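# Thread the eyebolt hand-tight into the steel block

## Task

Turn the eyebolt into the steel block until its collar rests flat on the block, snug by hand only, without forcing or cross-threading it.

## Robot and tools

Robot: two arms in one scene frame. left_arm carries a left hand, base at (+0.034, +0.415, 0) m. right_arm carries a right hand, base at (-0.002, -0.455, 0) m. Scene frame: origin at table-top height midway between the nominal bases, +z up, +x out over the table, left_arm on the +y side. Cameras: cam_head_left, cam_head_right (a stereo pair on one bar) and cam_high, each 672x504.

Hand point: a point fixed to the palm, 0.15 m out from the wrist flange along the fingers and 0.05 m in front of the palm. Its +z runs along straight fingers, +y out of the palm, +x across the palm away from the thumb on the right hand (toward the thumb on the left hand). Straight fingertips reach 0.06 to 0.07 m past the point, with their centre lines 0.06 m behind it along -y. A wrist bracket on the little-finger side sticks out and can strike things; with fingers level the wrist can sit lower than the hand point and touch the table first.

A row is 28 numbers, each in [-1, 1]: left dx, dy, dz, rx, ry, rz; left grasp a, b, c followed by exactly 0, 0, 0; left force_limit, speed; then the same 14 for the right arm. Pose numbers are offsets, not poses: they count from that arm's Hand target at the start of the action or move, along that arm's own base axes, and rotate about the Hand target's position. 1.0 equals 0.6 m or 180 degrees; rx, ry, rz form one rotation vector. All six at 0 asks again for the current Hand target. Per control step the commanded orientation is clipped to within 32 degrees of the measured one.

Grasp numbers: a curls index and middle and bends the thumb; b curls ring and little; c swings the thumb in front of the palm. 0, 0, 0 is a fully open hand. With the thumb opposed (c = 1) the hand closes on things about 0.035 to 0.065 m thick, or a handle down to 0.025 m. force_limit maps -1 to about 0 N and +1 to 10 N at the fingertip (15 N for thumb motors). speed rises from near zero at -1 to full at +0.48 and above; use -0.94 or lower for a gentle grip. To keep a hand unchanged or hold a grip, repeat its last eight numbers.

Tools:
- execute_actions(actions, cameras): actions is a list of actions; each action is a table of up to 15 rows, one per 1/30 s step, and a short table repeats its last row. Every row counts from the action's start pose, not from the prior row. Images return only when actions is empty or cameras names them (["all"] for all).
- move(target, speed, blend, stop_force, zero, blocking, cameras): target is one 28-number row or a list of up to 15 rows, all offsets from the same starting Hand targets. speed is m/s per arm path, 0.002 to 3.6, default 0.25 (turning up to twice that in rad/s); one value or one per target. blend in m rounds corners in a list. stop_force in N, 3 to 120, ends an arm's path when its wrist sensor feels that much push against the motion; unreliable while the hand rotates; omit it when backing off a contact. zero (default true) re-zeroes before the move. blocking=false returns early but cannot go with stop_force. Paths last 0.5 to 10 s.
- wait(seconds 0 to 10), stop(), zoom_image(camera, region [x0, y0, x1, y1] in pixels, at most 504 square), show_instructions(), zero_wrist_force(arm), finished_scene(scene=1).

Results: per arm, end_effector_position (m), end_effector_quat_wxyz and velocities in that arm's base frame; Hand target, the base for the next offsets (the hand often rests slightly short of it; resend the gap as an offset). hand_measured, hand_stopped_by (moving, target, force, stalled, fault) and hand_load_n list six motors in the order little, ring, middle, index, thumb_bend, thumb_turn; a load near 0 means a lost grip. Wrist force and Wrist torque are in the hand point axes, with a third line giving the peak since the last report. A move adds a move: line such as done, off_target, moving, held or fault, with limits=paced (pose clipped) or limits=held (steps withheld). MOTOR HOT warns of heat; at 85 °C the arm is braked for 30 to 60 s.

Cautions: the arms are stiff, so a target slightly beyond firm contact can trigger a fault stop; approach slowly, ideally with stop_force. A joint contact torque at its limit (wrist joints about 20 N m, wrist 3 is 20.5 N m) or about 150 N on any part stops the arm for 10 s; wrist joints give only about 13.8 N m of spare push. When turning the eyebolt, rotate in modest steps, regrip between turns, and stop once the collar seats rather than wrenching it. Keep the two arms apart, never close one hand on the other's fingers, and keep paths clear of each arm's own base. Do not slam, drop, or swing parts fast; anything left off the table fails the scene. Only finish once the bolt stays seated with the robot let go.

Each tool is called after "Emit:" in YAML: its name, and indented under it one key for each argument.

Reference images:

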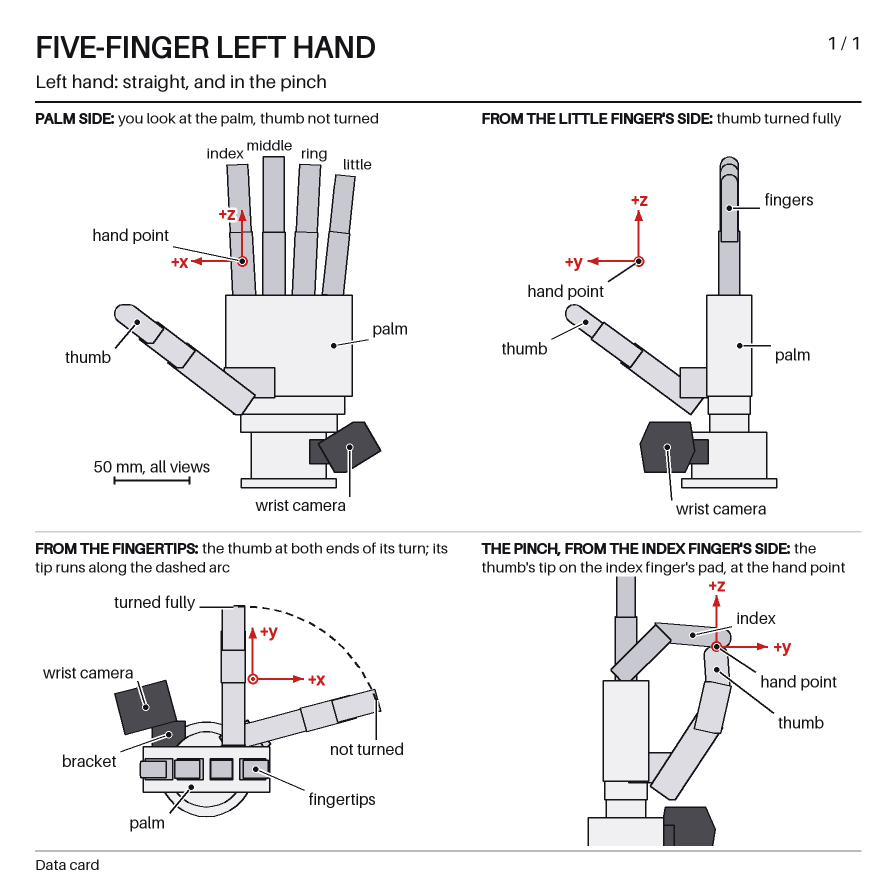

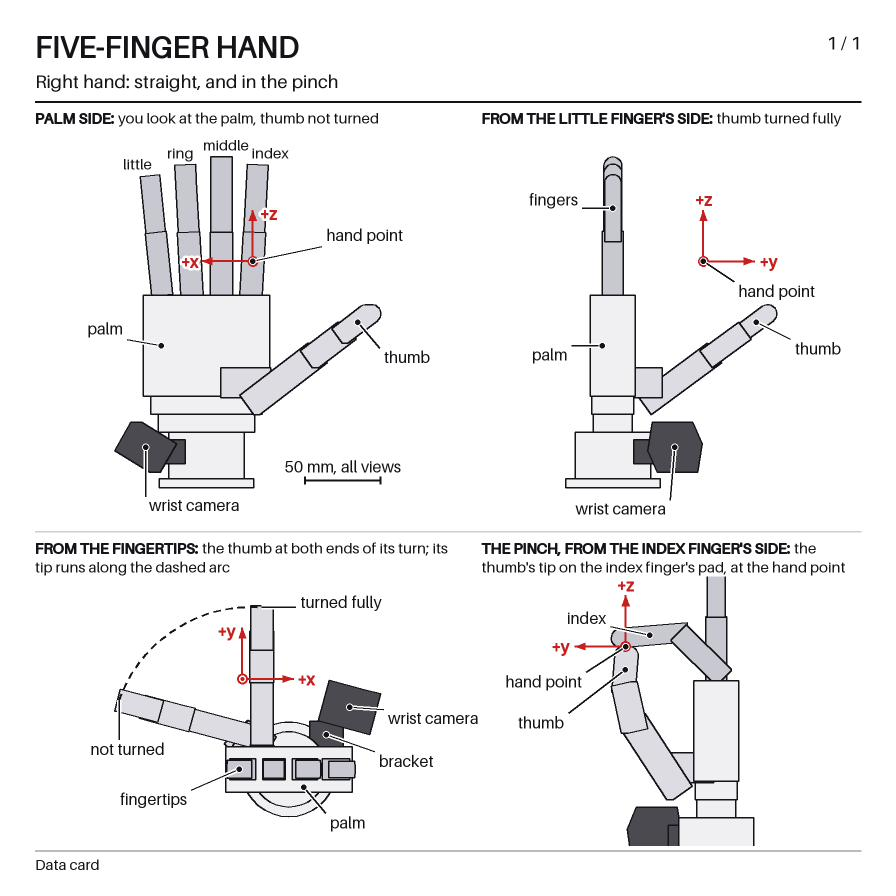

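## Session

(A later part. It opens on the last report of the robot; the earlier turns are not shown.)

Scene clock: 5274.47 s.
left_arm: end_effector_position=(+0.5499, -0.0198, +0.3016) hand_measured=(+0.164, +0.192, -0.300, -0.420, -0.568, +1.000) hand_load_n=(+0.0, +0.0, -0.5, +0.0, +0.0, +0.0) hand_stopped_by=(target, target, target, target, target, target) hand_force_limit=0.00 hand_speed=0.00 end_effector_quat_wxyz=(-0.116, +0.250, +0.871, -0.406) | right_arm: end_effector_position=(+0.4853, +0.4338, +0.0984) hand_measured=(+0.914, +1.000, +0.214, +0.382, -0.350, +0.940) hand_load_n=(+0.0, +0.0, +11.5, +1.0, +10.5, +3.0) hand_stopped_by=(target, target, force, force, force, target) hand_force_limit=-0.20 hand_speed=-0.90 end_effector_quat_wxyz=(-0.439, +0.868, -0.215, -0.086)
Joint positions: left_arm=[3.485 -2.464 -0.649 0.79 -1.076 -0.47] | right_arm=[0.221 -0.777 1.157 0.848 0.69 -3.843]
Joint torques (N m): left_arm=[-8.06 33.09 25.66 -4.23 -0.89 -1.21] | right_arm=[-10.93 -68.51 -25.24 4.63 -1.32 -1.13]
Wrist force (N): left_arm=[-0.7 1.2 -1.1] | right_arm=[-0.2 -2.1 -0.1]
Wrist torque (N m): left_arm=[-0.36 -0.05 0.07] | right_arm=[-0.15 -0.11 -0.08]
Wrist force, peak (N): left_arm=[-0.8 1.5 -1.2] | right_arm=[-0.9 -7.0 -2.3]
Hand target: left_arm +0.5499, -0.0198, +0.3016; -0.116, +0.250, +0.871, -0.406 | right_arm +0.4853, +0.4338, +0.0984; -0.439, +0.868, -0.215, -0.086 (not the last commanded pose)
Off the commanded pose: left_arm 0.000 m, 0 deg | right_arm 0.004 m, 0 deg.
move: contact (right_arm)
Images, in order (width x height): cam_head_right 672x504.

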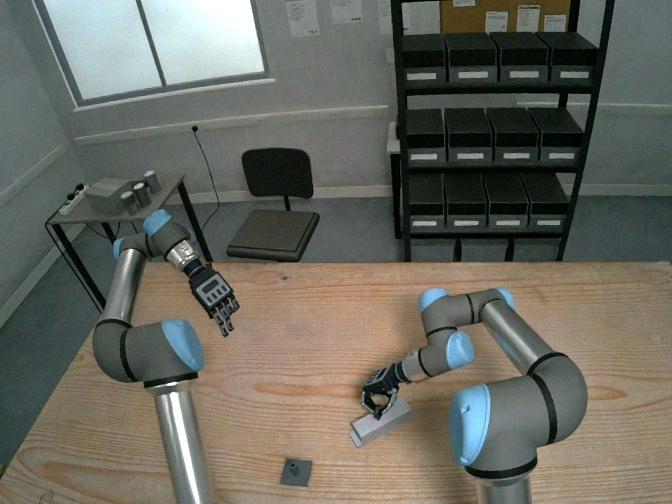

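Emit:
move:
  target:
    - [0,0,0,0,0,0,0.35,0.6,1,0,0,0,0.0,0,0,0,0.0133,0,0,0,0.86,1,0.97,0,0,0,-0.2,-0.9]
    - [0,0,0,0,0,0,0.35,0.6,1,0,0,0,0.0,0,-0.0075,0.0010,0.0133,0,0,0.1111,0.86,1,0.97,0,0,0,-0.2,-0.9]
  speed: 0.06
  blend: [0.002,0]

Emit:
move:
  target: [0,0,0,0,0,0,0.35,0.6,1,0,0,0,0.0,0,0,0,0,0,-0.0667,0,0.86,1,0.97,0,0,0,-0.2,-0.9]
  speed: 0.05
  cameras: ["cam_head_right","cam_head_left","cam_high"]

Emit:
zoom_image:
  camera: "cam_head_right"
  region: [370, 400, 388, 424]

Scene clock: 5370.50 s.
left_arm: end_effector_position=(+0.5499, -0.0198, +0.3016) hand_measured=(+0.164, +0.192, -0.300, -0.420, -0.568, +1.000) hand_load_n=(-0.5, +0.0, +0.0, +0.0, +0.0, +0.0) hand_stopped_by=(target, target, target, target, target, target) hand_force_limit=0.00 hand_speed=0.00 end_effector_quat_wxyz=(-0.116, +0.250, +0.871, -0.406) | right_arm: end_effector_position=(+0.4808, +0.4345, +0.1062) hand_measured=(+0.914, +1.000, +0.214, +0.382, -0.350, +0.940) hand_load_n=(+0.0, +0.0, +11.5, +1.5, +11.0, +3.5) hand_stopped_by=(target, target, force, force, force, target) hand_force_limit=-0.20 hand_speed=-0.90 end_effector_quat_wxyz=(-0.417, +0.892, -0.061, -0.161)
Joint positions: left_arm=[3.485 -2.464 -0.649 0.79 -1.076 -0.47] | right_arm=[0.244 -0.57 0.855 1.361 0.645 -4.369]
Joint torques (N m): left_arm=[-8.01 33.26 25.36 -4.3 -0.84 -1.33] | right_arm=[-2.63 -77.39 -7.32 -0.28 -1.63 0.19]
Wrist force (N): left_arm=[-0.8 1.1 -0.9] | right_arm=[0.2 0.1 1.2]
Wrist torque (N m): left_arm=[-0.37 -0.05 0.07] | right_arm=[-0.09 -0.12 0.02]
Wrist force, peak (N): left_arm=[-0.7 1.5 -1.0] | right_arm=[-0.2 -2.4 -0.3]
Hand target: left_arm +0.5499, -0.0198, +0.3016; -0.116, +0.250, +0.871, -0.406 | right_arm +0.4808, +0.4344, +0.1064; -0.418, +0.892, -0.061, -0.161
Off the commanded pose: left_arm 0.000 m, 0 deg | right_arm 0.000 m, 0 deg.
move: done

Scene clock: 5372.93 s.
left_arm: end_effector_position=(+0.5499, -0.0198, +0.3016) hand_measured=(+0.164, +0.192, -0.300, -0.420, -0.568, +1.000) hand_load_n=(+0.0, +0.0, +0.0, +0.0, +0.5, +0.0) hand_stopped_by=(target, target, target, target, target, target) hand_force_limit=0.00 hand_speed=0.00 end_effector_quat_wxyz=(-0.116, +0.250, +0.871, -0.406) | right_arm: end_effector_position=(+0.4808, +0.4345, +0.1065) hand_measured=(+0.914, +1.000, +0.214, +0.382, -0.350, +0.940) hand_load_n=(+0.0, +0.0, +11.5, +1.5, +11.0, +3.0) hand_stopped_by=(target, target, force, force, force, target) hand_force_limit=-0.20 hand_speed=-0.90 end_effector_quat_wxyz=(-0.422, +0.904, -0.017, -0.067)
Joint positions: left_arm=[3.485 -2.464 -0.649 0.79 -1.076 -0.47] | right_arm=[0.26 -0.71 1.015 1.119 0.698 -4.346]
Joint torques (N m): left_arm=[-8.69 33.6 24.85 -4.37 -0.82 -1.21] | right_arm=[2.21 -35.03 -27.22 5.05 -2.44 1.31]
Wrist force (N): left_arm=[-0.6 1.1 -0.9] | right_arm=[0.2 0.1 1.2]
Wrist torque (N m): left_arm=[-0.38 -0.06 0.08] | right_arm=[-0.09 -0.10 -0.08]
Wrist force, peak (N): left_arm=[-0.8 1.5 -0.9] | right_arm=[0.3 0.0 1.5]
Hand target: left_arm +0.5499, -0.0198, +0.3016; -0.116, +0.250, +0.871, -0.406 | right_arm +0.4808, +0.4344, +0.1064; -0.422, +0.904, -0.017, -0.067
Off the commanded pose: left_arm 0.000 m, 0 deg | right_arm 0.000 m, 0 deg.
move: done

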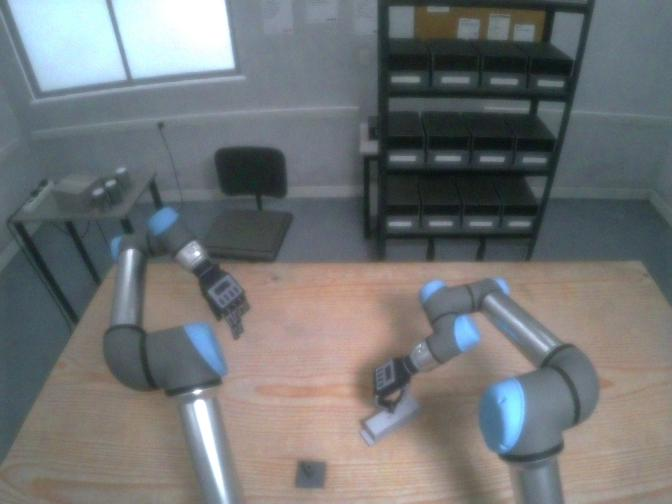

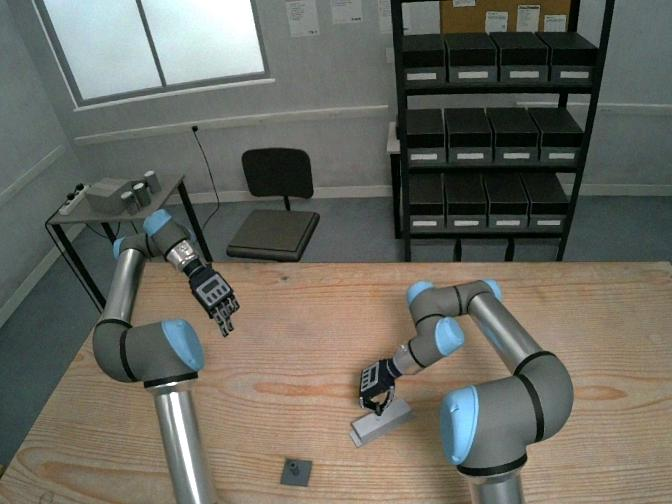

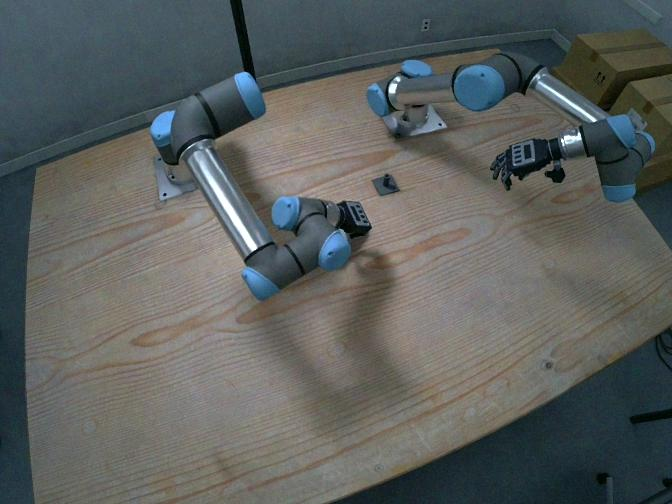

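Scaled by 21.000 from the camera's 672x504 image, which has a finer 960x720 frame.

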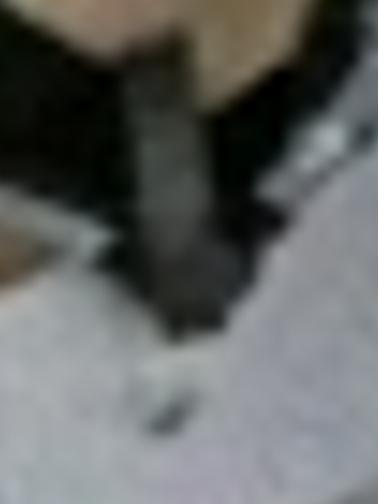

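Emit:
zoom_image:
  camera: "cam_head_right"
  region: [371, 411, 385, 425]

Emit:
zoom_image:
  camera: "cam_head_left"
  region: [380, 406, 398, 424]

Scaled by 36.000 from the camera's 672x504 image, which has a finer 960x720 frame.

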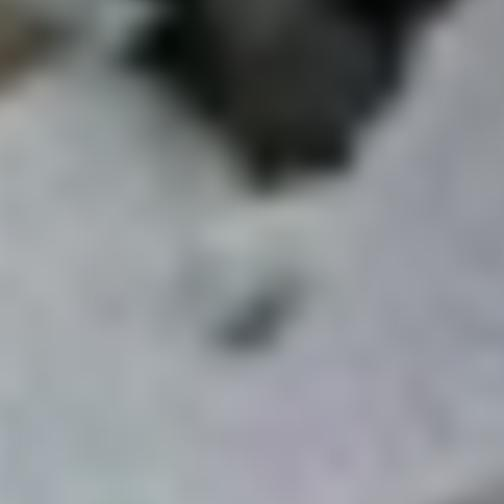

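Scaled by 28.000 from the camera's 672x504 image, which has a finer 960x720 frame.

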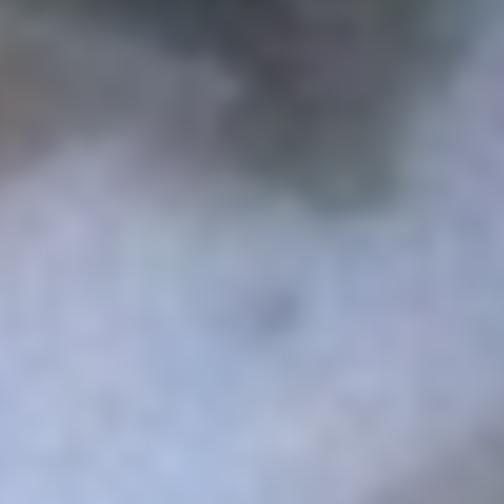

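Emit:
move:
  target: [0,0,0,0,0,0,0.35,0.6,1,0,0,0,0.0,0,-0.0050,0.0053,-0.0060,0,0,0,0.86,1,0.97,0,0,0,-0.2,-0.9]
  speed: 0.02
  cameras: ["cam_head_right"]

Emit:
zoom_image:
  camera: "cam_head_right"
  region: [370, 408, 386, 424]

Scene clock: 5415.97 s.
left_arm: end_effector_position=(+0.5499, -0.0198, +0.3016) hand_measured=(+0.164, +0.192, -0.300, -0.420, -0.568, +1.000) hand_load_n=(+0.0, +0.0, +0.0, -0.5, +0.0, +0.0) hand_stopped_by=(target, target, target, target, target, target) hand_force_limit=0.00 hand_speed=0.00 end_effector_quat_wxyz=(-0.116, +0.250, +0.871, -0.406) | right_arm: end_effector_position=(+0.4778, +0.4377, +0.1027) hand_measured=(+0.914, +1.000, +0.214, +0.382, -0.350, +0.940) hand_load_n=(+0.0, +0.0, +11.5, +1.5, +11.0, +3.5) hand_stopped_by=(target, target, force, force, force, target) hand_force_limit=-0.20 hand_speed=-0.90 end_effector_quat_wxyz=(-0.422, +0.904, -0.017, -0.067)
Joint positions: left_arm=[3.485 -2.464 -0.649 0.79 -1.076 -0.47] | right_arm=[0.267 -0.711 1.025 1.103 0.698 -4.336]
Joint torques (N m): left_arm=[-7.76 34.55 25.07 -4.17 -0.98 -1.09] | right_arm=[0.06 -73.44 -19.84 3.4 -0.32 -0.68]
Wrist force (N): left_arm=[-0.7 1.2 -0.9] | right_arm=[0.2 0.1 1.2]
Wrist torque (N m): left_arm=[-0.36 -0.06 0.07] | right_arm=[-0.09 -0.09 -0.09]
Wrist force, peak (N): left_arm=[-0.9 1.3 -1.2] | right_arm=[0.0 0.2 1.6]
Hand target: left_arm +0.5499, -0.0198, +0.3016; -0.116, +0.250, +0.871, -0.406 | right_arm +0.4778, +0.4376, +0.1028; -0.422, +0.904, -0.017, -0.067
Off the commanded pose: left_arm 0.000 m, 0 deg | right_arm 0.000 m, 0 deg.
move: done
Images, in order (width x height): cam_head_right 672x504.

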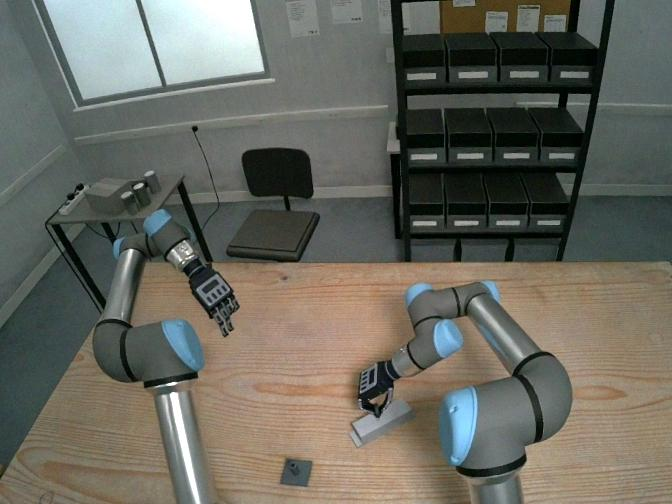

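Scaled by 31.500 from the camera's 672x504 image, which has a finer 960x720 frame.

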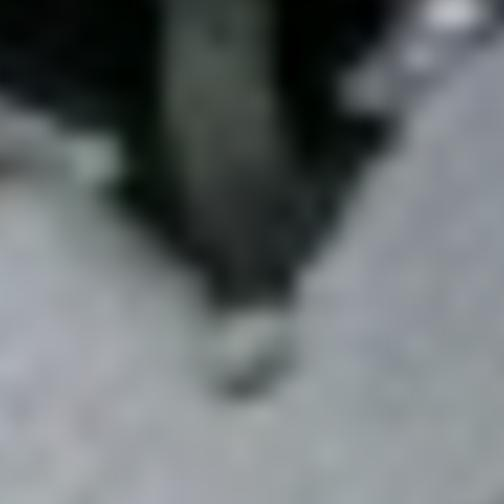

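Emit:
move:
  target: [0,0,0,0,0,0,0.35,0.6,1,0,0,0,0.0,0,0,0,-0.0150,0,0,0,0.86,1,0.97,0,0,0,-0.2,-0.9]
  speed: 0.008
  stop_force: 3
  cameras: ["cam_head_right"]

Emit:
zoom_image:
  camera: "cam_head_right"
  region: [370, 408, 386, 424]

Scene clock: 5445.20 s.
left_arm: end_effector_position=(+0.5499, -0.0198, +0.3016) hand_measured=(+0.164, +0.192, -0.300, -0.420, -0.568, +1.000) hand_load_n=(+0.0, +0.0, +0.0, +0.0, +0.0, +0.0) hand_stopped_by=(target, target, target, target, target, target) hand_force_limit=0.00 hand_speed=0.00 end_effector_quat_wxyz=(-0.116, +0.250, +0.871, -0.406) | right_arm: end_effector_position=(+0.4778, +0.4376, +0.0977) hand_measured=(+0.914, +1.000, +0.214, +0.382, -0.350, +0.940) hand_load_n=(+0.0, +0.5, +11.0, +1.5, +10.5, +3.5) hand_stopped_by=(target, target, force, force, force, target) hand_force_limit=-0.20 hand_speed=-0.90 end_effector_quat_wxyz=(-0.422, +0.904, -0.017, -0.067)
Joint positions: left_arm=[3.485 -2.464 -0.649 0.79 -1.076 -0.47] | right_arm=[0.267 -0.706 1.03 1.093 0.698 -4.337]
Joint torques (N m): left_arm=[-7.22 33 24.15 -4.26 -0.94 -1.15] | right_arm=[-10.88 -70.37 -25.18 4.62 -1.49 -1.38]
Wrist force (N): left_arm=[-0.8 1.3 -0.9] | right_arm=[0.2 -3.1 -1.2]
Wrist torque (N m): left_arm=[-0.34 -0.04 0.06] | right_arm=[-0.17 -0.05 -0.14]
Wrist force, peak (N): left_arm=[-0.8 1.3 -1.1] | right_arm=[0.0 -5.9 -3.3]
Hand target: left_arm +0.5499, -0.0198, +0.3016; -0.116, +0.250, +0.871, -0.406 | right_arm +0.4778, +0.4376, +0.0977; -0.422, +0.904, -0.017, -0.067 (not the last commanded pose)
Off the commanded pose: left_arm 0.000 m, 0 deg | right_arm 0.004 m, 0 deg.
move: contact (right_arm)
Images, in order (width x height): cam_head_right 672x504.

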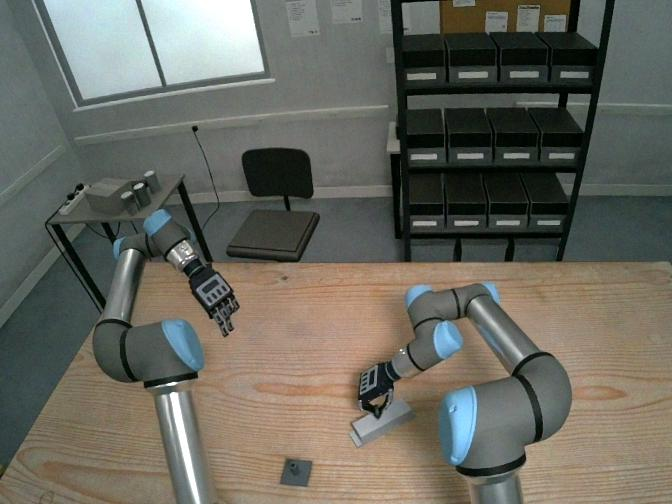

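Scaled by 31.500 from the camera's 672x504 image, which has a finer 960x720 frame.

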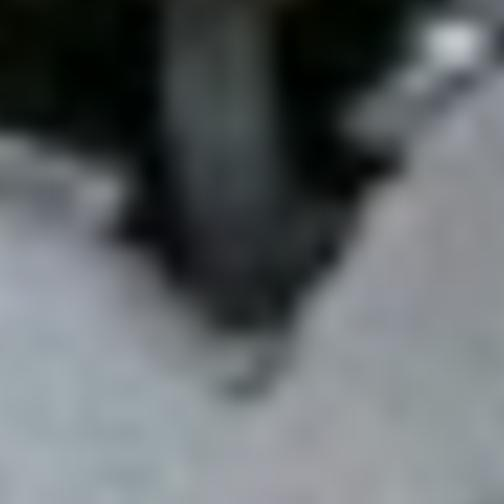

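Emit:
move:
  target: [0,0,0,0,0,0,0.35,0.6,1,0,0,0,0.0,0,-0.0067,0,0,0,0,0,0.86,1,0.97,0,0,0,-0.2,-0.9]
  speed: 0.004
  stop_force: 3.5
  cameras: ["cam_head_right"]

Emit:
zoom_image:
  camera: "cam_head_right"
  region: [370, 408, 386, 424]

Scene clock: 5458.80 s.
left_arm: end_effector_position=(+0.5499, -0.0198, +0.3016) hand_measured=(+0.164, +0.192, -0.300, -0.420, -0.568, +1.000) hand_load_n=(+0.0, +0.0, +0.0, +0.0, +0.5, +0.0) hand_stopped_by=(target, target, target, target, target, target) hand_force_limit=0.00 hand_speed=0.00 end_effector_quat_wxyz=(-0.116, +0.250, +0.871, -0.406) | right_arm: end_effector_position=(+0.4738, +0.4376, +0.0978) hand_measured=(+0.914, +1.000, +0.214, +0.382, -0.350, +0.940) hand_load_n=(+0.0, +0.0, +11.5, +2.0, +11.0, +3.5) hand_stopped_by=(target, target, force, force, force, target) hand_force_limit=-0.20 hand_speed=-0.90 end_effector_quat_wxyz=(-0.422, +0.904, -0.017, -0.067)
Joint positions: left_arm=[3.485 -2.464 -0.649 0.79 -1.076 -0.47] | right_arm=[0.268 -0.716 1.048 1.083 0.699 -4.334]
Joint torques (N m): left_arm=[-8.28 33.08 24.93 -4.3 -0.85 -0.94] | right_arm=[6.05 -46.31 -25.37 4.8 -0.12 0.29]
Wrist force (N): left_arm=[-0.8 1.4 -1.0] | right_arm=[0.1 0.3 1.4]
Wrist torque (N m): left_arm=[-0.32 -0.03 0.05] | right_arm=[-0.08 -0.09 -0.09]
Wrist force, peak (N): left_arm=[-0.8 1.4 -1.0] | right_arm=[0.4 -3.4 -1.2]
Hand target: left_arm +0.5499, -0.0198, +0.3016; -0.116, +0.250, +0.871, -0.406 | right_arm +0.4738, +0.4376, +0.0977; -0.422, +0.904, -0.017, -0.067
Off the commanded pose: left_arm 0.000 m, 0 deg | right_arm 0.000 m, 0 deg.
move: done
Images, in order (width x height): cam_head_right 672x504.

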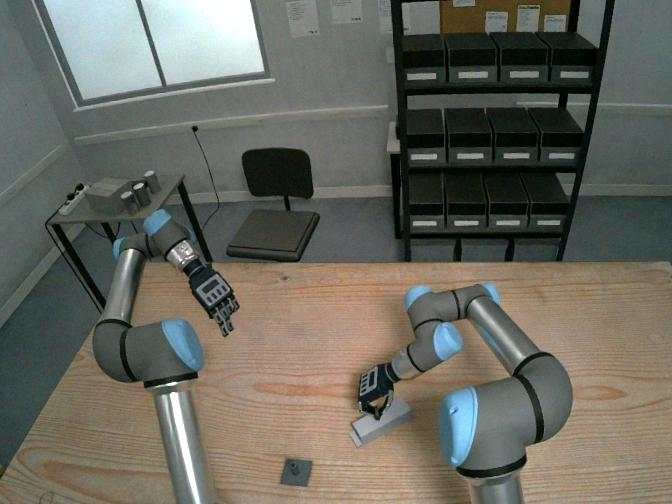

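Scaled by 31.500 from the camera's 672x504 image, which has a finer 960x720 frame.

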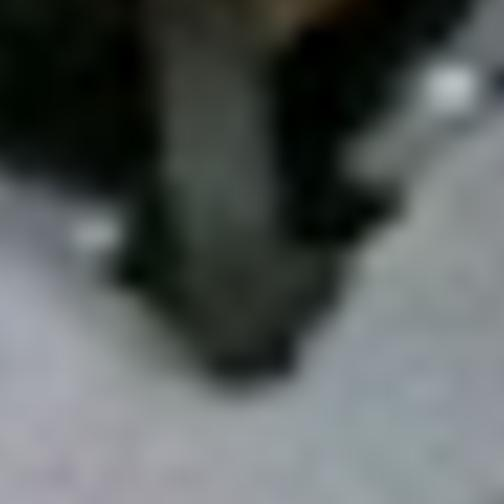

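Emit:
move:
  target: [0,0,0,0,0,0,0.35,0.6,1,0,0,0,0.0,0,0,0,-0.0100,0,0,0,0.86,1,0.97,0,0,0,-0.2,-0.9]
  speed: 0.006
  stop_force: 3
  cameras: ["cam_head_right"]

Emit:
zoom_image:
  camera: "cam_head_right"
  region: [370, 408, 386, 424]

Scene clock: 5473.27 s.
left_arm: end_effector_position=(+0.5499, -0.0198, +0.3016) hand_measured=(+0.164, +0.192, -0.300, -0.420, -0.568, +1.000) hand_load_n=(+0.0, +0.0, +0.0, +0.0, +0.0, +0.0) hand_stopped_by=(target, target, target, target, target, target) hand_force_limit=0.00 hand_speed=0.00 end_effector_quat_wxyz=(-0.116, +0.250, +0.871, -0.406) | right_arm: end_effector_position=(+0.4738, +0.4376, +0.0975) hand_measured=(+0.914, +1.000, +0.214, +0.382, -0.350, +0.940) hand_load_n=(+0.0, +0.0, +11.5, +1.0, +10.0, +3.0) hand_stopped_by=(target, target, force, force, force, target) hand_force_limit=-0.20 hand_speed=-0.90 end_effector_quat_wxyz=(-0.422, +0.904, -0.017, -0.067)
Joint positions: left_arm=[3.485 -2.464 -0.649 0.79 -1.076 -0.47] | right_arm=[0.268 -0.716 1.048 1.083 0.699 -4.334]
Joint torques (N m): left_arm=[-8.15 34.42 23.87 -4.35 -1.11 -1.18] | right_arm=[-10.23 -69.46 -24.08 4.73 -0.95 -1.33]
Wrist force (N): left_arm=[-0.6 1.4 -0.8] | right_arm=[0.1 -3.9 -0.5]
Wrist torque (N m): left_arm=[-0.34 -0.06 0.07] | right_arm=[-0.22 -0.08 -0.14]
Wrist force, peak (N): left_arm=[-0.8 1.4 -1.1] | right_arm=[-0.2 -6.1 -1.9]
Hand target: left_arm +0.5499, -0.0198, +0.3016; -0.116, +0.250, +0.871, -0.406 | right_arm +0.4738, +0.4376, +0.0975; -0.422, +0.904, -0.017, -0.067 (not the last commanded pose)
Off the commanded pose: left_arm 0.000 m, 0 deg | right_arm 0.006 m, 0 deg.
move: contact (right_arm)
Images, in order (width x height): cam_head_right 672x504.

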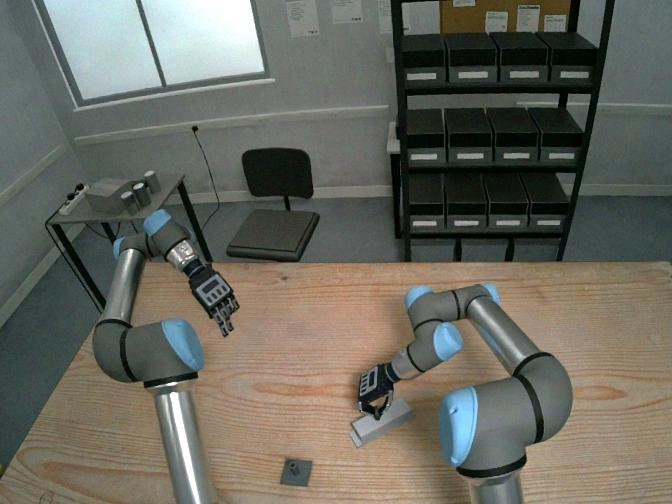

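Scaled by 31.500 from the camera's 672x504 image, which has a finer 960x720 frame.

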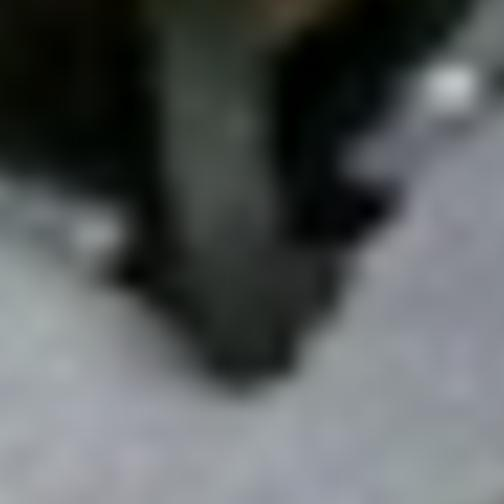

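Emit:
move:
  target: [0,0,0,0,0,0,0.35,0.6,1,0,0,0,0.0,0,-0.0060,0,0,0,0,0,0.86,1,0.97,0,0,0,-0.2,-0.9]
  speed: 0.004
  stop_force: 3.5
  cameras: ["cam_head_right"]

Emit:
zoom_image:
  camera: "cam_head_right"
  region: [370, 408, 386, 424]

Scene clock: 5489.93 s.
left_arm: end_effector_position=(+0.5499, -0.0198, +0.3016) hand_measured=(+0.164, +0.192, -0.300, -0.420, -0.568, +1.000) hand_load_n=(+0.0, +0.0, +0.0, -0.5, +0.0, +0.0) hand_stopped_by=(target, target, target, target, target, target) hand_force_limit=0.00 hand_speed=0.00 end_effector_quat_wxyz=(-0.116, +0.250, +0.871, -0.406) | right_arm: end_effector_position=(+0.4702, +0.4376, +0.0976) hand_measured=(+0.914, +1.000, +0.214, +0.382, -0.350, +0.940) hand_load_n=(+0.0, +0.0, +10.5, +2.0, +10.5, +2.5) hand_stopped_by=(target, target, force, force, force, target) hand_force_limit=-0.20 hand_speed=-0.90 end_effector_quat_wxyz=(-0.422, +0.904, -0.017, -0.067)
Joint positions: left_arm=[3.485 -2.464 -0.649 0.79 -1.076 -0.47] | right_arm=[0.27 -0.725 1.063 1.074 0.699 -4.331]
Joint torques (N m): left_arm=[-7.85 34.16 25.06 -4.3 -0.95 -1.24] | right_arm=[7 -37.8 -21.64 4.78 0.55 0.6]
Wrist force (N): left_arm=[-1.0 1.1 -0.8] | right_arm=[2.0 -5.4 -0.7]
Wrist torque (N m): left_arm=[-0.38 0.00 0.06] | right_arm=[-0.23 -0.06 -0.23]
Wrist force, peak (N): left_arm=[-1.0 1.4 -0.9] | right_arm=[2.3 -5.4 -1.2]
Hand target: left_arm +0.5499, -0.0198, +0.3016; -0.116, +0.250, +0.871, -0.406 | right_arm +0.4702, +0.4376, +0.0975; -0.422, +0.904, -0.017, -0.067
Off the commanded pose: left_arm 0.000 m, 0 deg | right_arm 0.000 m, 0 deg.
move: done
Images, in order (width x height): cam_head_right 672x504.

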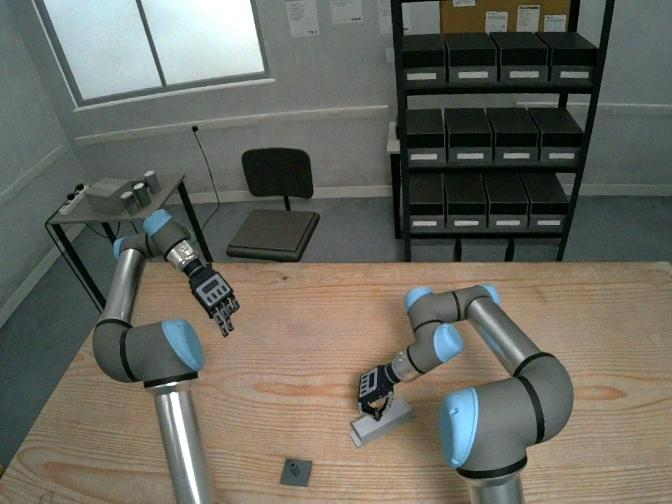

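Scaled by 31.500 from the camera's 672x504 image, which has a finer 960x720 frame.

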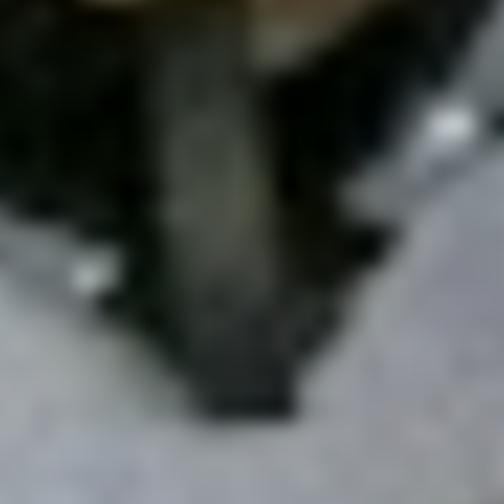

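Emit:
move:
  target:
    - [0,0,0,0,0,0,0.35,0.6,1,0,0,0,0.0,0,0,0,0.0150,0,0,0,0.86,1,0.97,0,0,0,-0.2,-0.9]
    - [0,0,0,0,0,0,0.35,0.6,1,0,0,0,0.0,0,0.0130,0,0.0800,0,0.0667,0,0.86,1,0.97,0,0,0,-0.2,-0.9]
  speed: 0.1
  blend: [0.003,0]
  cameras: ["cam_head_right","cam_head_left","cam_high"]

Emit:
zoom_image:
  camera: "cam_head_right"
  region: [366, 388, 386, 416]

Emit:
zoom_image:
  camera: "cam_high"
  region: [330, 195, 370, 235]

Scene clock: 5570.17 s.
left_arm: end_effector_position=(+0.5499, -0.0198, +0.3016) hand_measured=(+0.164, +0.192, -0.300, -0.420, -0.568, +1.000) hand_load_n=(+0.0, +0.0, +0.0, +0.0, +0.0, +0.0) hand_stopped_by=(target, target, target, target, target, target) hand_force_limit=0.00 hand_speed=0.00 end_effector_quat_wxyz=(-0.116, +0.250, +0.871, -0.406) | right_arm: end_effector_position=(+0.4781, +0.4375, +0.1454) hand_measured=(+0.914, +1.000, +0.214, +0.382, -0.350, +0.940) hand_load_n=(+0.0, +0.0, +11.0, +1.5, +12.0, +3.5) hand_stopped_by=(target, target, force, force, force, target) hand_force_limit=-0.20 hand_speed=-0.90 end_effector_quat_wxyz=(-0.418, +0.892, -0.061, -0.161)
Joint positions: left_arm=[3.485 -2.464 -0.649 0.79 -1.076 -0.47] | right_arm=[0.25 -0.605 0.816 1.427 0.644 -4.36]
Joint torques (N m): left_arm=[-8.05 33.23 24.62 -4.12 -0.81 -1.09] | right_arm=[10.21 -76.74 -15.41 1.9 0.01 1.44]
Wrist force (N): left_arm=[-0.5 1.2 -0.9] | right_arm=[0.2 -0.1 0.7]
Wrist torque (N m): left_arm=[-0.35 -0.09 0.08] | right_arm=[-0.09 -0.09 0.00]
Wrist force, peak (N): left_arm=[-1.0 1.4 -1.0] | right_arm=[2.0 -5.9 -1.2]
Hand target: left_arm +0.5499, -0.0198, +0.3016; -0.116, +0.250, +0.871, -0.406 | right_arm +0.4780, +0.4376, +0.1455; -0.418, +0.892, -0.061, -0.161
Off the commanded pose: left_arm 0.000 m, 0 deg | right_arm 0.000 m, 0 deg.
move: done

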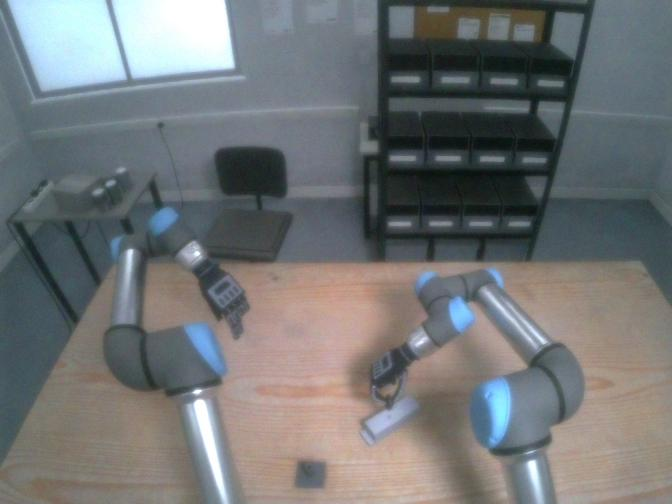

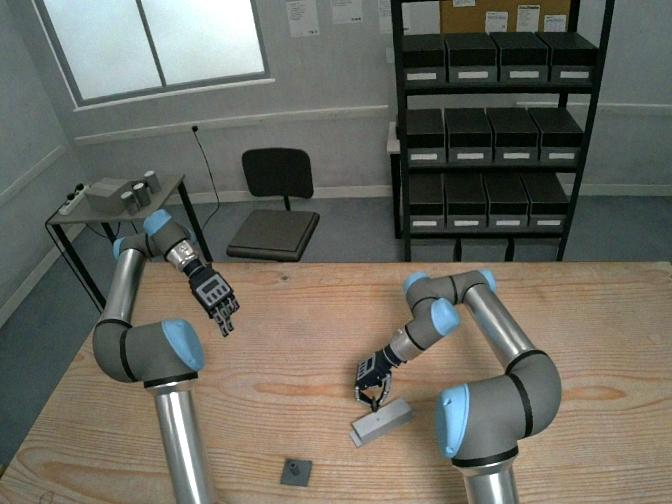

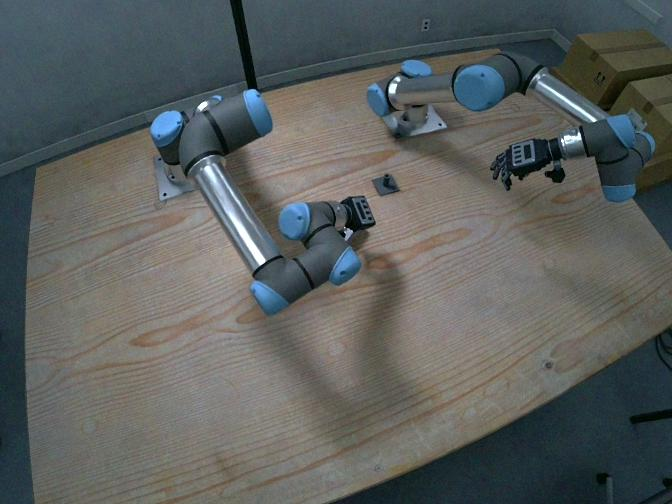

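Scaled by 18.000 from the camera's 672x504 image, which has a finer 960x720 frame.

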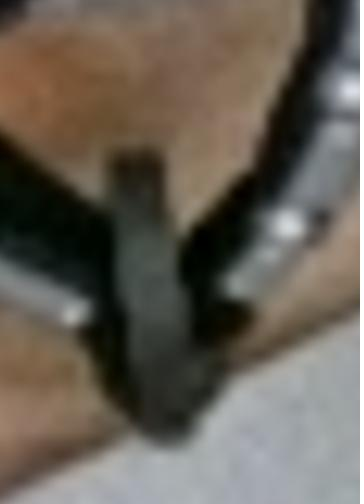

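Scaled by 12.600 from the camera's 672x504 image, which has a finer 960x720 frame.

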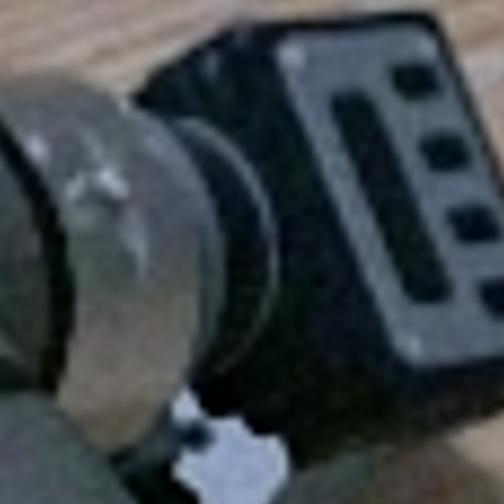

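Emit:
move:
  target:
    - [0,0,0,0,0,0,0.35,0.6,1,0,0,0,0.0,0,-0.0092,-0.0052,-0.0592,0,0,0.1833,0.86,1,0.97,0,0,0,-0.2,-0.9]
    - [0,0,0,0,0,0,0.35,0.6,1,0,0,0,0.0,0,-0.0062,-0.0065,-0.0592,0,0,0.15,0.86,1,0.97,0,0,0,-0.2,-0.9]
  speed: [0.1,0.03]
  cameras: ["cam_head_right","cam_high"]

Emit:
zoom_image:
  camera: "cam_head_right"
  region: [368, 398, 388, 424]

Scene clock: 5656.70 s.
left_arm: end_effector_position=(+0.5499, -0.0198, +0.3016) hand_measured=(+0.164, +0.192, -0.300, -0.420, -0.568, +1.000) hand_load_n=(+0.0, +0.0, +0.0, +0.0, +0.0, +0.0) hand_stopped_by=(target, target, target, target, target, target) hand_force_limit=0.00 hand_speed=0.00 end_effector_quat_wxyz=(-0.116, +0.250, +0.871, -0.406) | right_arm: end_effector_position=(+0.4743, +0.4337, +0.1101) hand_measured=(+0.914, +1.000, +0.214, +0.382, -0.350, +0.940) hand_load_n=(+0.0, +0.0, +11.0, +1.5, +11.5, +3.5) hand_stopped_by=(target, target, force, force, force, target) hand_force_limit=-0.20 hand_speed=-0.90 end_effector_quat_wxyz=(-0.368, +0.882, +0.149, -0.254) end_effector_velocity=(+0.000, +0.000, +0.002) end_effector_angular_velocity=(-0.001, +0.001, +0.003)
Joint positions: left_arm=[3.485 -2.464 -0.649 0.79 -1.076 -0.47] | right_arm=[0.312 -0.298 0.411 1.991 0.77 -4.965]
Joint velocities: left_arm=[within noise] | right_arm=[0 0 -0.003 0.007 0.002 -0.003]
Joint torques (N m): left_arm=[-8.08 34.27 24.66 -4.21 -0.82 -1.11] | right_arm=[-2.23 -57.29 -25.78 5.86 -0.22 -1.64]
Wrist force (N): left_arm=[-0.7 1.2 -1.2] | right_arm=[0.1 -0.2 1.2]
Wrist torque (N m): left_arm=[-0.34 -0.06 0.07] | right_arm=[-0.14 -0.08 -0.09]
Wrist force, peak (N): left_arm=[-0.8 1.3 -1.1] | right_arm=[-0.1 -0.2 1.7]
Hand target: left_arm +0.5499, -0.0198, +0.3016; -0.116, +0.250, +0.871, -0.406 | right_arm +0.4743, +0.4337, +0.1100; -0.368, +0.882, +0.149, -0.254
Off the commanded pose: left_arm 0.000 m, 0 deg | right_arm 0.000 m, 0 deg.
move: done
Images, in order (width x height): cam_head_right 672x504, cam_high 672x504.

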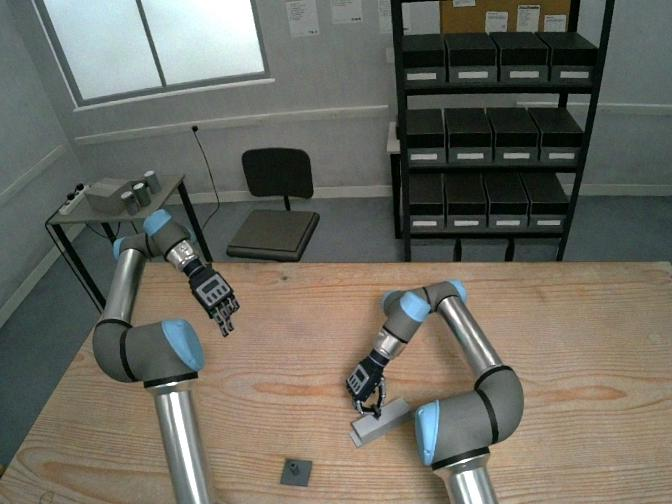

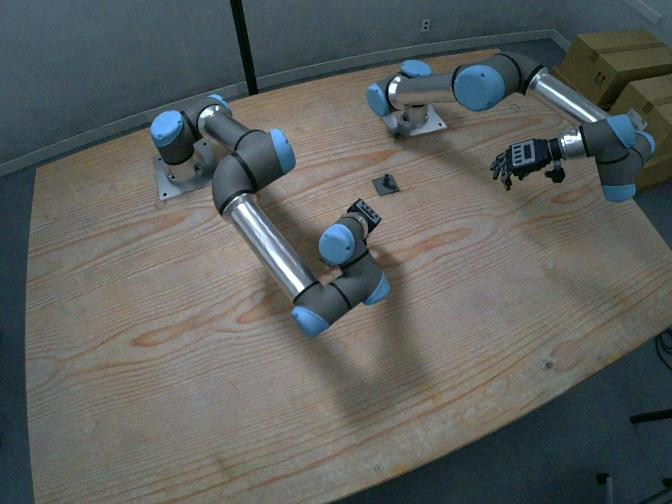

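Scaled by 19.385 from the camera's 672x504 image, which has a finer 960x720 frame.

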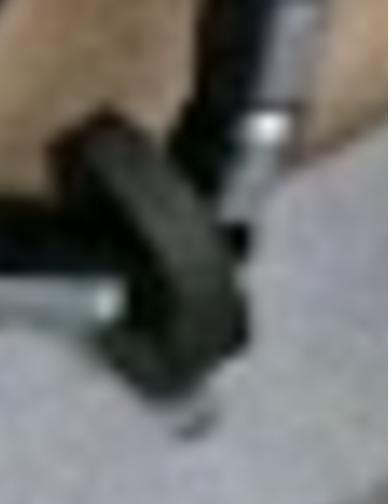

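Emit:
move:
  target:
    - [0,0,0,0,0,0,0.35,0.6,1,0,0,0,0.0,0,0.0020,-0.0033,-0.0100,0,0,0,0.86,1,0.97,0,0,0,-0.2,-0.9]
    - [0,0,0,0,0,0,0.35,0.6,1,0,0,0,0.0,0,0.0020,-0.0033,-0.0280,0,0,0,0.86,1,0.97,0,0,0,-0.2,-0.9]
  speed: [0.02,0.01]
  stop_force: 3.5
  cameras: ["cam_head_right"]

Emit:
zoom_image:
  camera: "cam_head_right"
  region: [368, 404, 388, 424]

Scene clock: 5727.13 s.
left_arm: end_effector_position=(+0.5499, -0.0198, +0.3016) hand_measured=(+0.164, +0.192, -0.300, -0.420, -0.568, +1.000) hand_load_n=(+0.0, +0.5, +0.0, +0.0, +0.0, +0.0) hand_stopped_by=(target, target, target, target, target, target) hand_force_limit=0.00 hand_speed=0.00 end_effector_quat_wxyz=(-0.116, +0.250, +0.871, -0.406) | right_arm: end_effector_position=(+0.4755, +0.4317, +0.0989) hand_measured=(+0.914, +1.000, +0.214, +0.382, -0.350, +0.940) hand_load_n=(+0.0, +0.0, +11.0, +1.0, +11.0, +3.0) hand_stopped_by=(target, target, force, force, force, target) hand_force_limit=-0.20 hand_speed=-0.90 end_effector_quat_wxyz=(-0.368, +0.882, +0.149, -0.254)
Joint positions: left_arm=[3.485 -2.464 -0.649 0.79 -1.076 -0.47] | right_arm=[0.309 -0.289 0.424 1.974 0.772 -4.969]
Joint torques (N m): left_arm=[-8.41 32.45 23.73 -3.92 -0.9 -1.25] | right_arm=[-1.37 -82.93 -25.95 4.98 0.35 0.77]
Wrist force (N): left_arm=[-0.6 0.9 -0.8] | right_arm=[0.0 -2.7 -1.2]
Wrist torque (N m): left_arm=[-0.41 -0.06 0.08] | right_arm=[-0.22 -0.07 -0.12]
Wrist force, peak (N): left_arm=[-0.8 1.5 -0.9] | right_arm=[-0.4 -6.9 -3.7]
Hand target: left_arm +0.5499, -0.0198, +0.3016; -0.116, +0.250, +0.871, -0.406 | right_arm +0.4755, +0.4317, +0.0990; -0.368, +0.882, +0.149, -0.254 (not the last commanded pose)
Off the commanded pose: left_arm 0.000 m, 0 deg | right_arm 0.006 m, 0 deg.
move: contact (right_arm); path passed 1 of 2 targets
Images, in order (width x height): cam_head_right 672x504.

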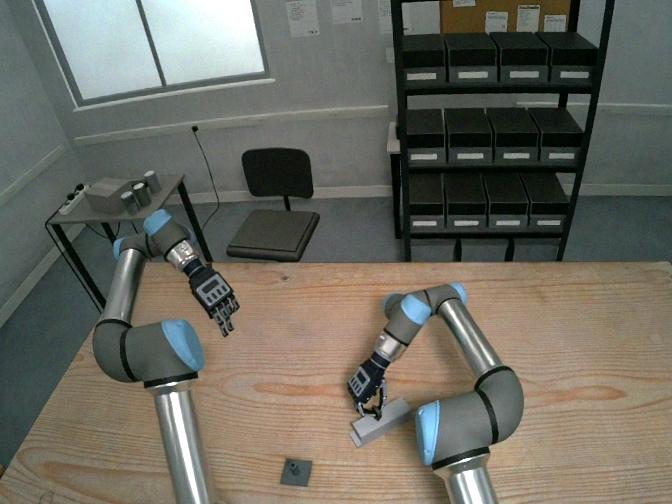

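Scaled by 25.200 from the camera's 672x504 image, which has a finer 960x720 frame.

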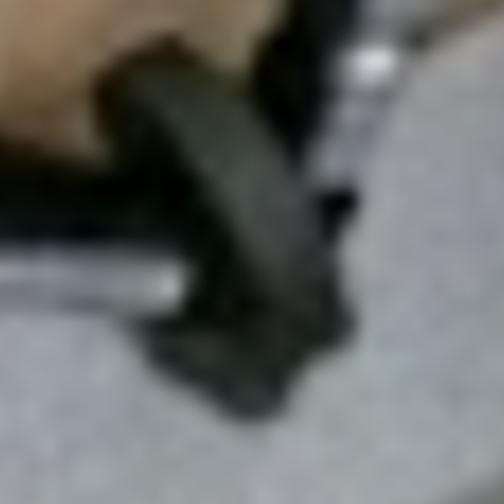

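Emit:
move:
  target: [0,0,0,0,0,0,0.35,0.6,1,0,0,0,0.0,0,0.0075,0.0013,-0.0014,0,0,-0.1111,0.86,1,0.97,0,0,0,-0.2,-0.9]
  speed: 0.04
  cameras: ["cam_head_right"]

Emit:
zoom_image:
  camera: "cam_head_right"
  region: [368, 404, 388, 424]

Scene clock: 5740.00 s.
left_arm: end_effector_position=(+0.5499, -0.0198, +0.3016) hand_measured=(+0.164, +0.192, -0.300, -0.420, -0.568, +1.000) hand_load_n=(+0.0, +0.0, +0.0, +0.0, +0.0, +0.0) hand_stopped_by=(target, target, target, target, target, target) hand_force_limit=0.00 hand_speed=0.00 end_effector_quat_wxyz=(-0.116, +0.250, +0.871, -0.406) | right_arm: end_effector_position=(+0.4801, +0.4324, +0.0983) hand_measured=(+0.914, +1.000, +0.214, +0.382, -0.350, +0.940) hand_load_n=(+0.0, +0.0, +11.5, +0.5, +9.0, +3.0) hand_stopped_by=(target, target, force, force, force, target) hand_force_limit=-0.20 hand_speed=-0.90 end_effector_quat_wxyz=(-0.407, +0.894, -0.006, -0.186) end_effector_velocity=(+0.000, +0.000, +0.001) end_effector_angular_velocity=(+0.000, -0.002, +0.003)
Joint positions: left_arm=[3.485 -2.464 -0.649 0.79 -1.076 -0.47] | right_arm=[0.255 -0.493 0.76 1.522 0.661 -4.55]
Joint velocities: left_arm=[within noise] | right_arm=[0 -0.001 -0.003 0.005 0.001 -0.005]
Joint torques (N m): left_arm=[-7.64 33.67 24.03 -4 -0.77 -1.17] | right_arm=[-2.77 -36.15 -23.95 4.58 0.45 -1.62]
Wrist force (N): left_arm=[-0.9 1.2 -1.0] | right_arm=[-0.4 -6.7 -1.8]
Wrist torque (N m): left_arm=[-0.35 -0.02 0.05] | right_arm=[-0.28 -0.06 -0.19]
Wrist force, peak (N): left_arm=[-0.9 1.5 -1.1] | right_arm=[-1.4 -9.8 -3.5]
Hand target: left_arm +0.5499, -0.0198, +0.3016; -0.116, +0.250, +0.871, -0.406 | right_arm +0.4800, +0.4325, +0.0981; -0.407, +0.894, -0.006, -0.186
Off the commanded pose: left_arm 0.000 m, 0 deg | right_arm 0.000 m, 0 deg.
move: done
Images, in order (width x height): cam_head_right 672x504.

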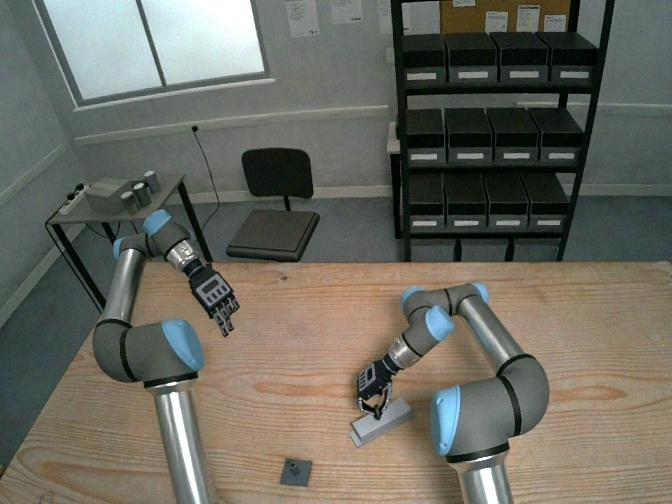

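Scaled by 25.200 from the camera's 672x504 image, which has a finer 960x720 frame.

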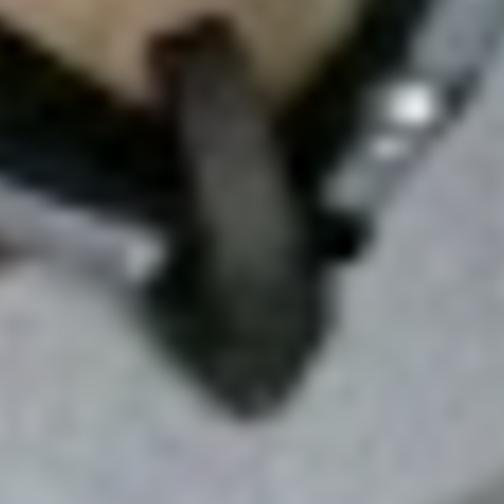

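Emit:
move:
  target: [0,0,0,0,0,0,0.35,0.6,1,0,0,0,0.0,0,0.0075,-0.0013,-0.0010,0,0,-0.1111,0.86,1,0.97,0,0,0,-0.2,-0.9]
  speed: 0.04
  cameras: ["cam_head_right"]

Emit:
zoom_image:
  camera: "cam_head_right"
  region: [368, 404, 388, 424]

Scene clock: 5754.10 s.
left_arm: end_effector_position=(+0.5499, -0.0198, +0.3016) hand_measured=(+0.164, +0.192, -0.300, -0.420, -0.568, +1.000) hand_load_n=(+0.0, +0.0, +0.0, +0.0, +0.5, -0.5) hand_stopped_by=(target, target, target, target, target, target) hand_force_limit=0.00 hand_speed=0.00 end_effector_quat_wxyz=(-0.116, +0.250, +0.871, -0.406) | right_arm: end_effector_position=(+0.4845, +0.4317, +0.0977) hand_measured=(+0.914, +1.000, +0.214, +0.382, -0.350, +0.940) hand_load_n=(+0.0, +0.0, +11.5, +1.0, +10.0, +3.5) hand_stopped_by=(target, target, force, force, force, target) hand_force_limit=-0.20 hand_speed=-0.90 end_effector_quat_wxyz=(-0.433, +0.880, -0.162, -0.113)
Joint positions: left_arm=[3.485 -2.464 -0.649 0.79 -1.076 -0.47] | right_arm=[0.221 -0.702 1.058 1.02 0.657 -4.032]
Joint torques (N m): left_arm=[-7.26 34.44 24.48 -4.14 -0.81 -1.2] | right_arm=[-8.05 -33.61 -24.47 4.56 -0.32 -1.51]
Wrist force (N): left_arm=[-0.8 1.2 -1.0] | right_arm=[-0.5 -3.6 -0.6]
Wrist torque (N m): left_arm=[-0.35 -0.04 0.06] | right_arm=[-0.17 -0.11 -0.09]
Wrist force, peak (N): left_arm=[-1.0 1.4 -0.8] | right_arm=[-1.3 -10.1 -3.7]
Hand target: left_arm +0.5499, -0.0198, +0.3016; -0.116, +0.250, +0.871, -0.406 | right_arm +0.4845, +0.4317, +0.0975; -0.433, +0.880, -0.162, -0.113
Off the commanded pose: left_arm 0.000 m, 0 deg | right_arm 0.000 m, 0 deg.
move: done
Images, in order (width x height): cam_head_right 672x504.

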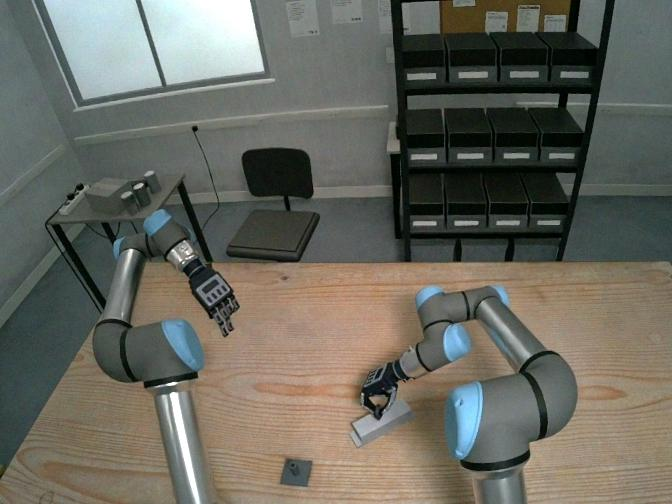

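Scaled by 25.200 from the camera's 672x504 image, which has a finer 960x720 frame.

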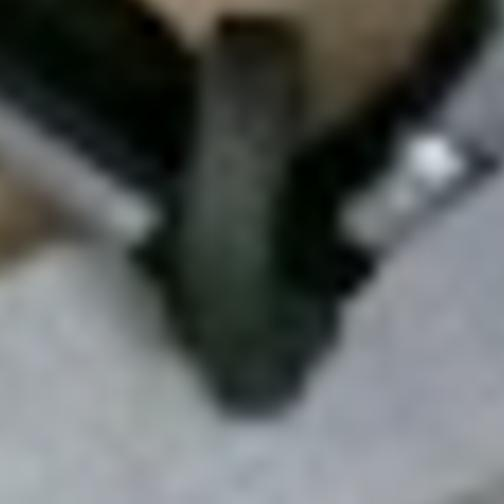

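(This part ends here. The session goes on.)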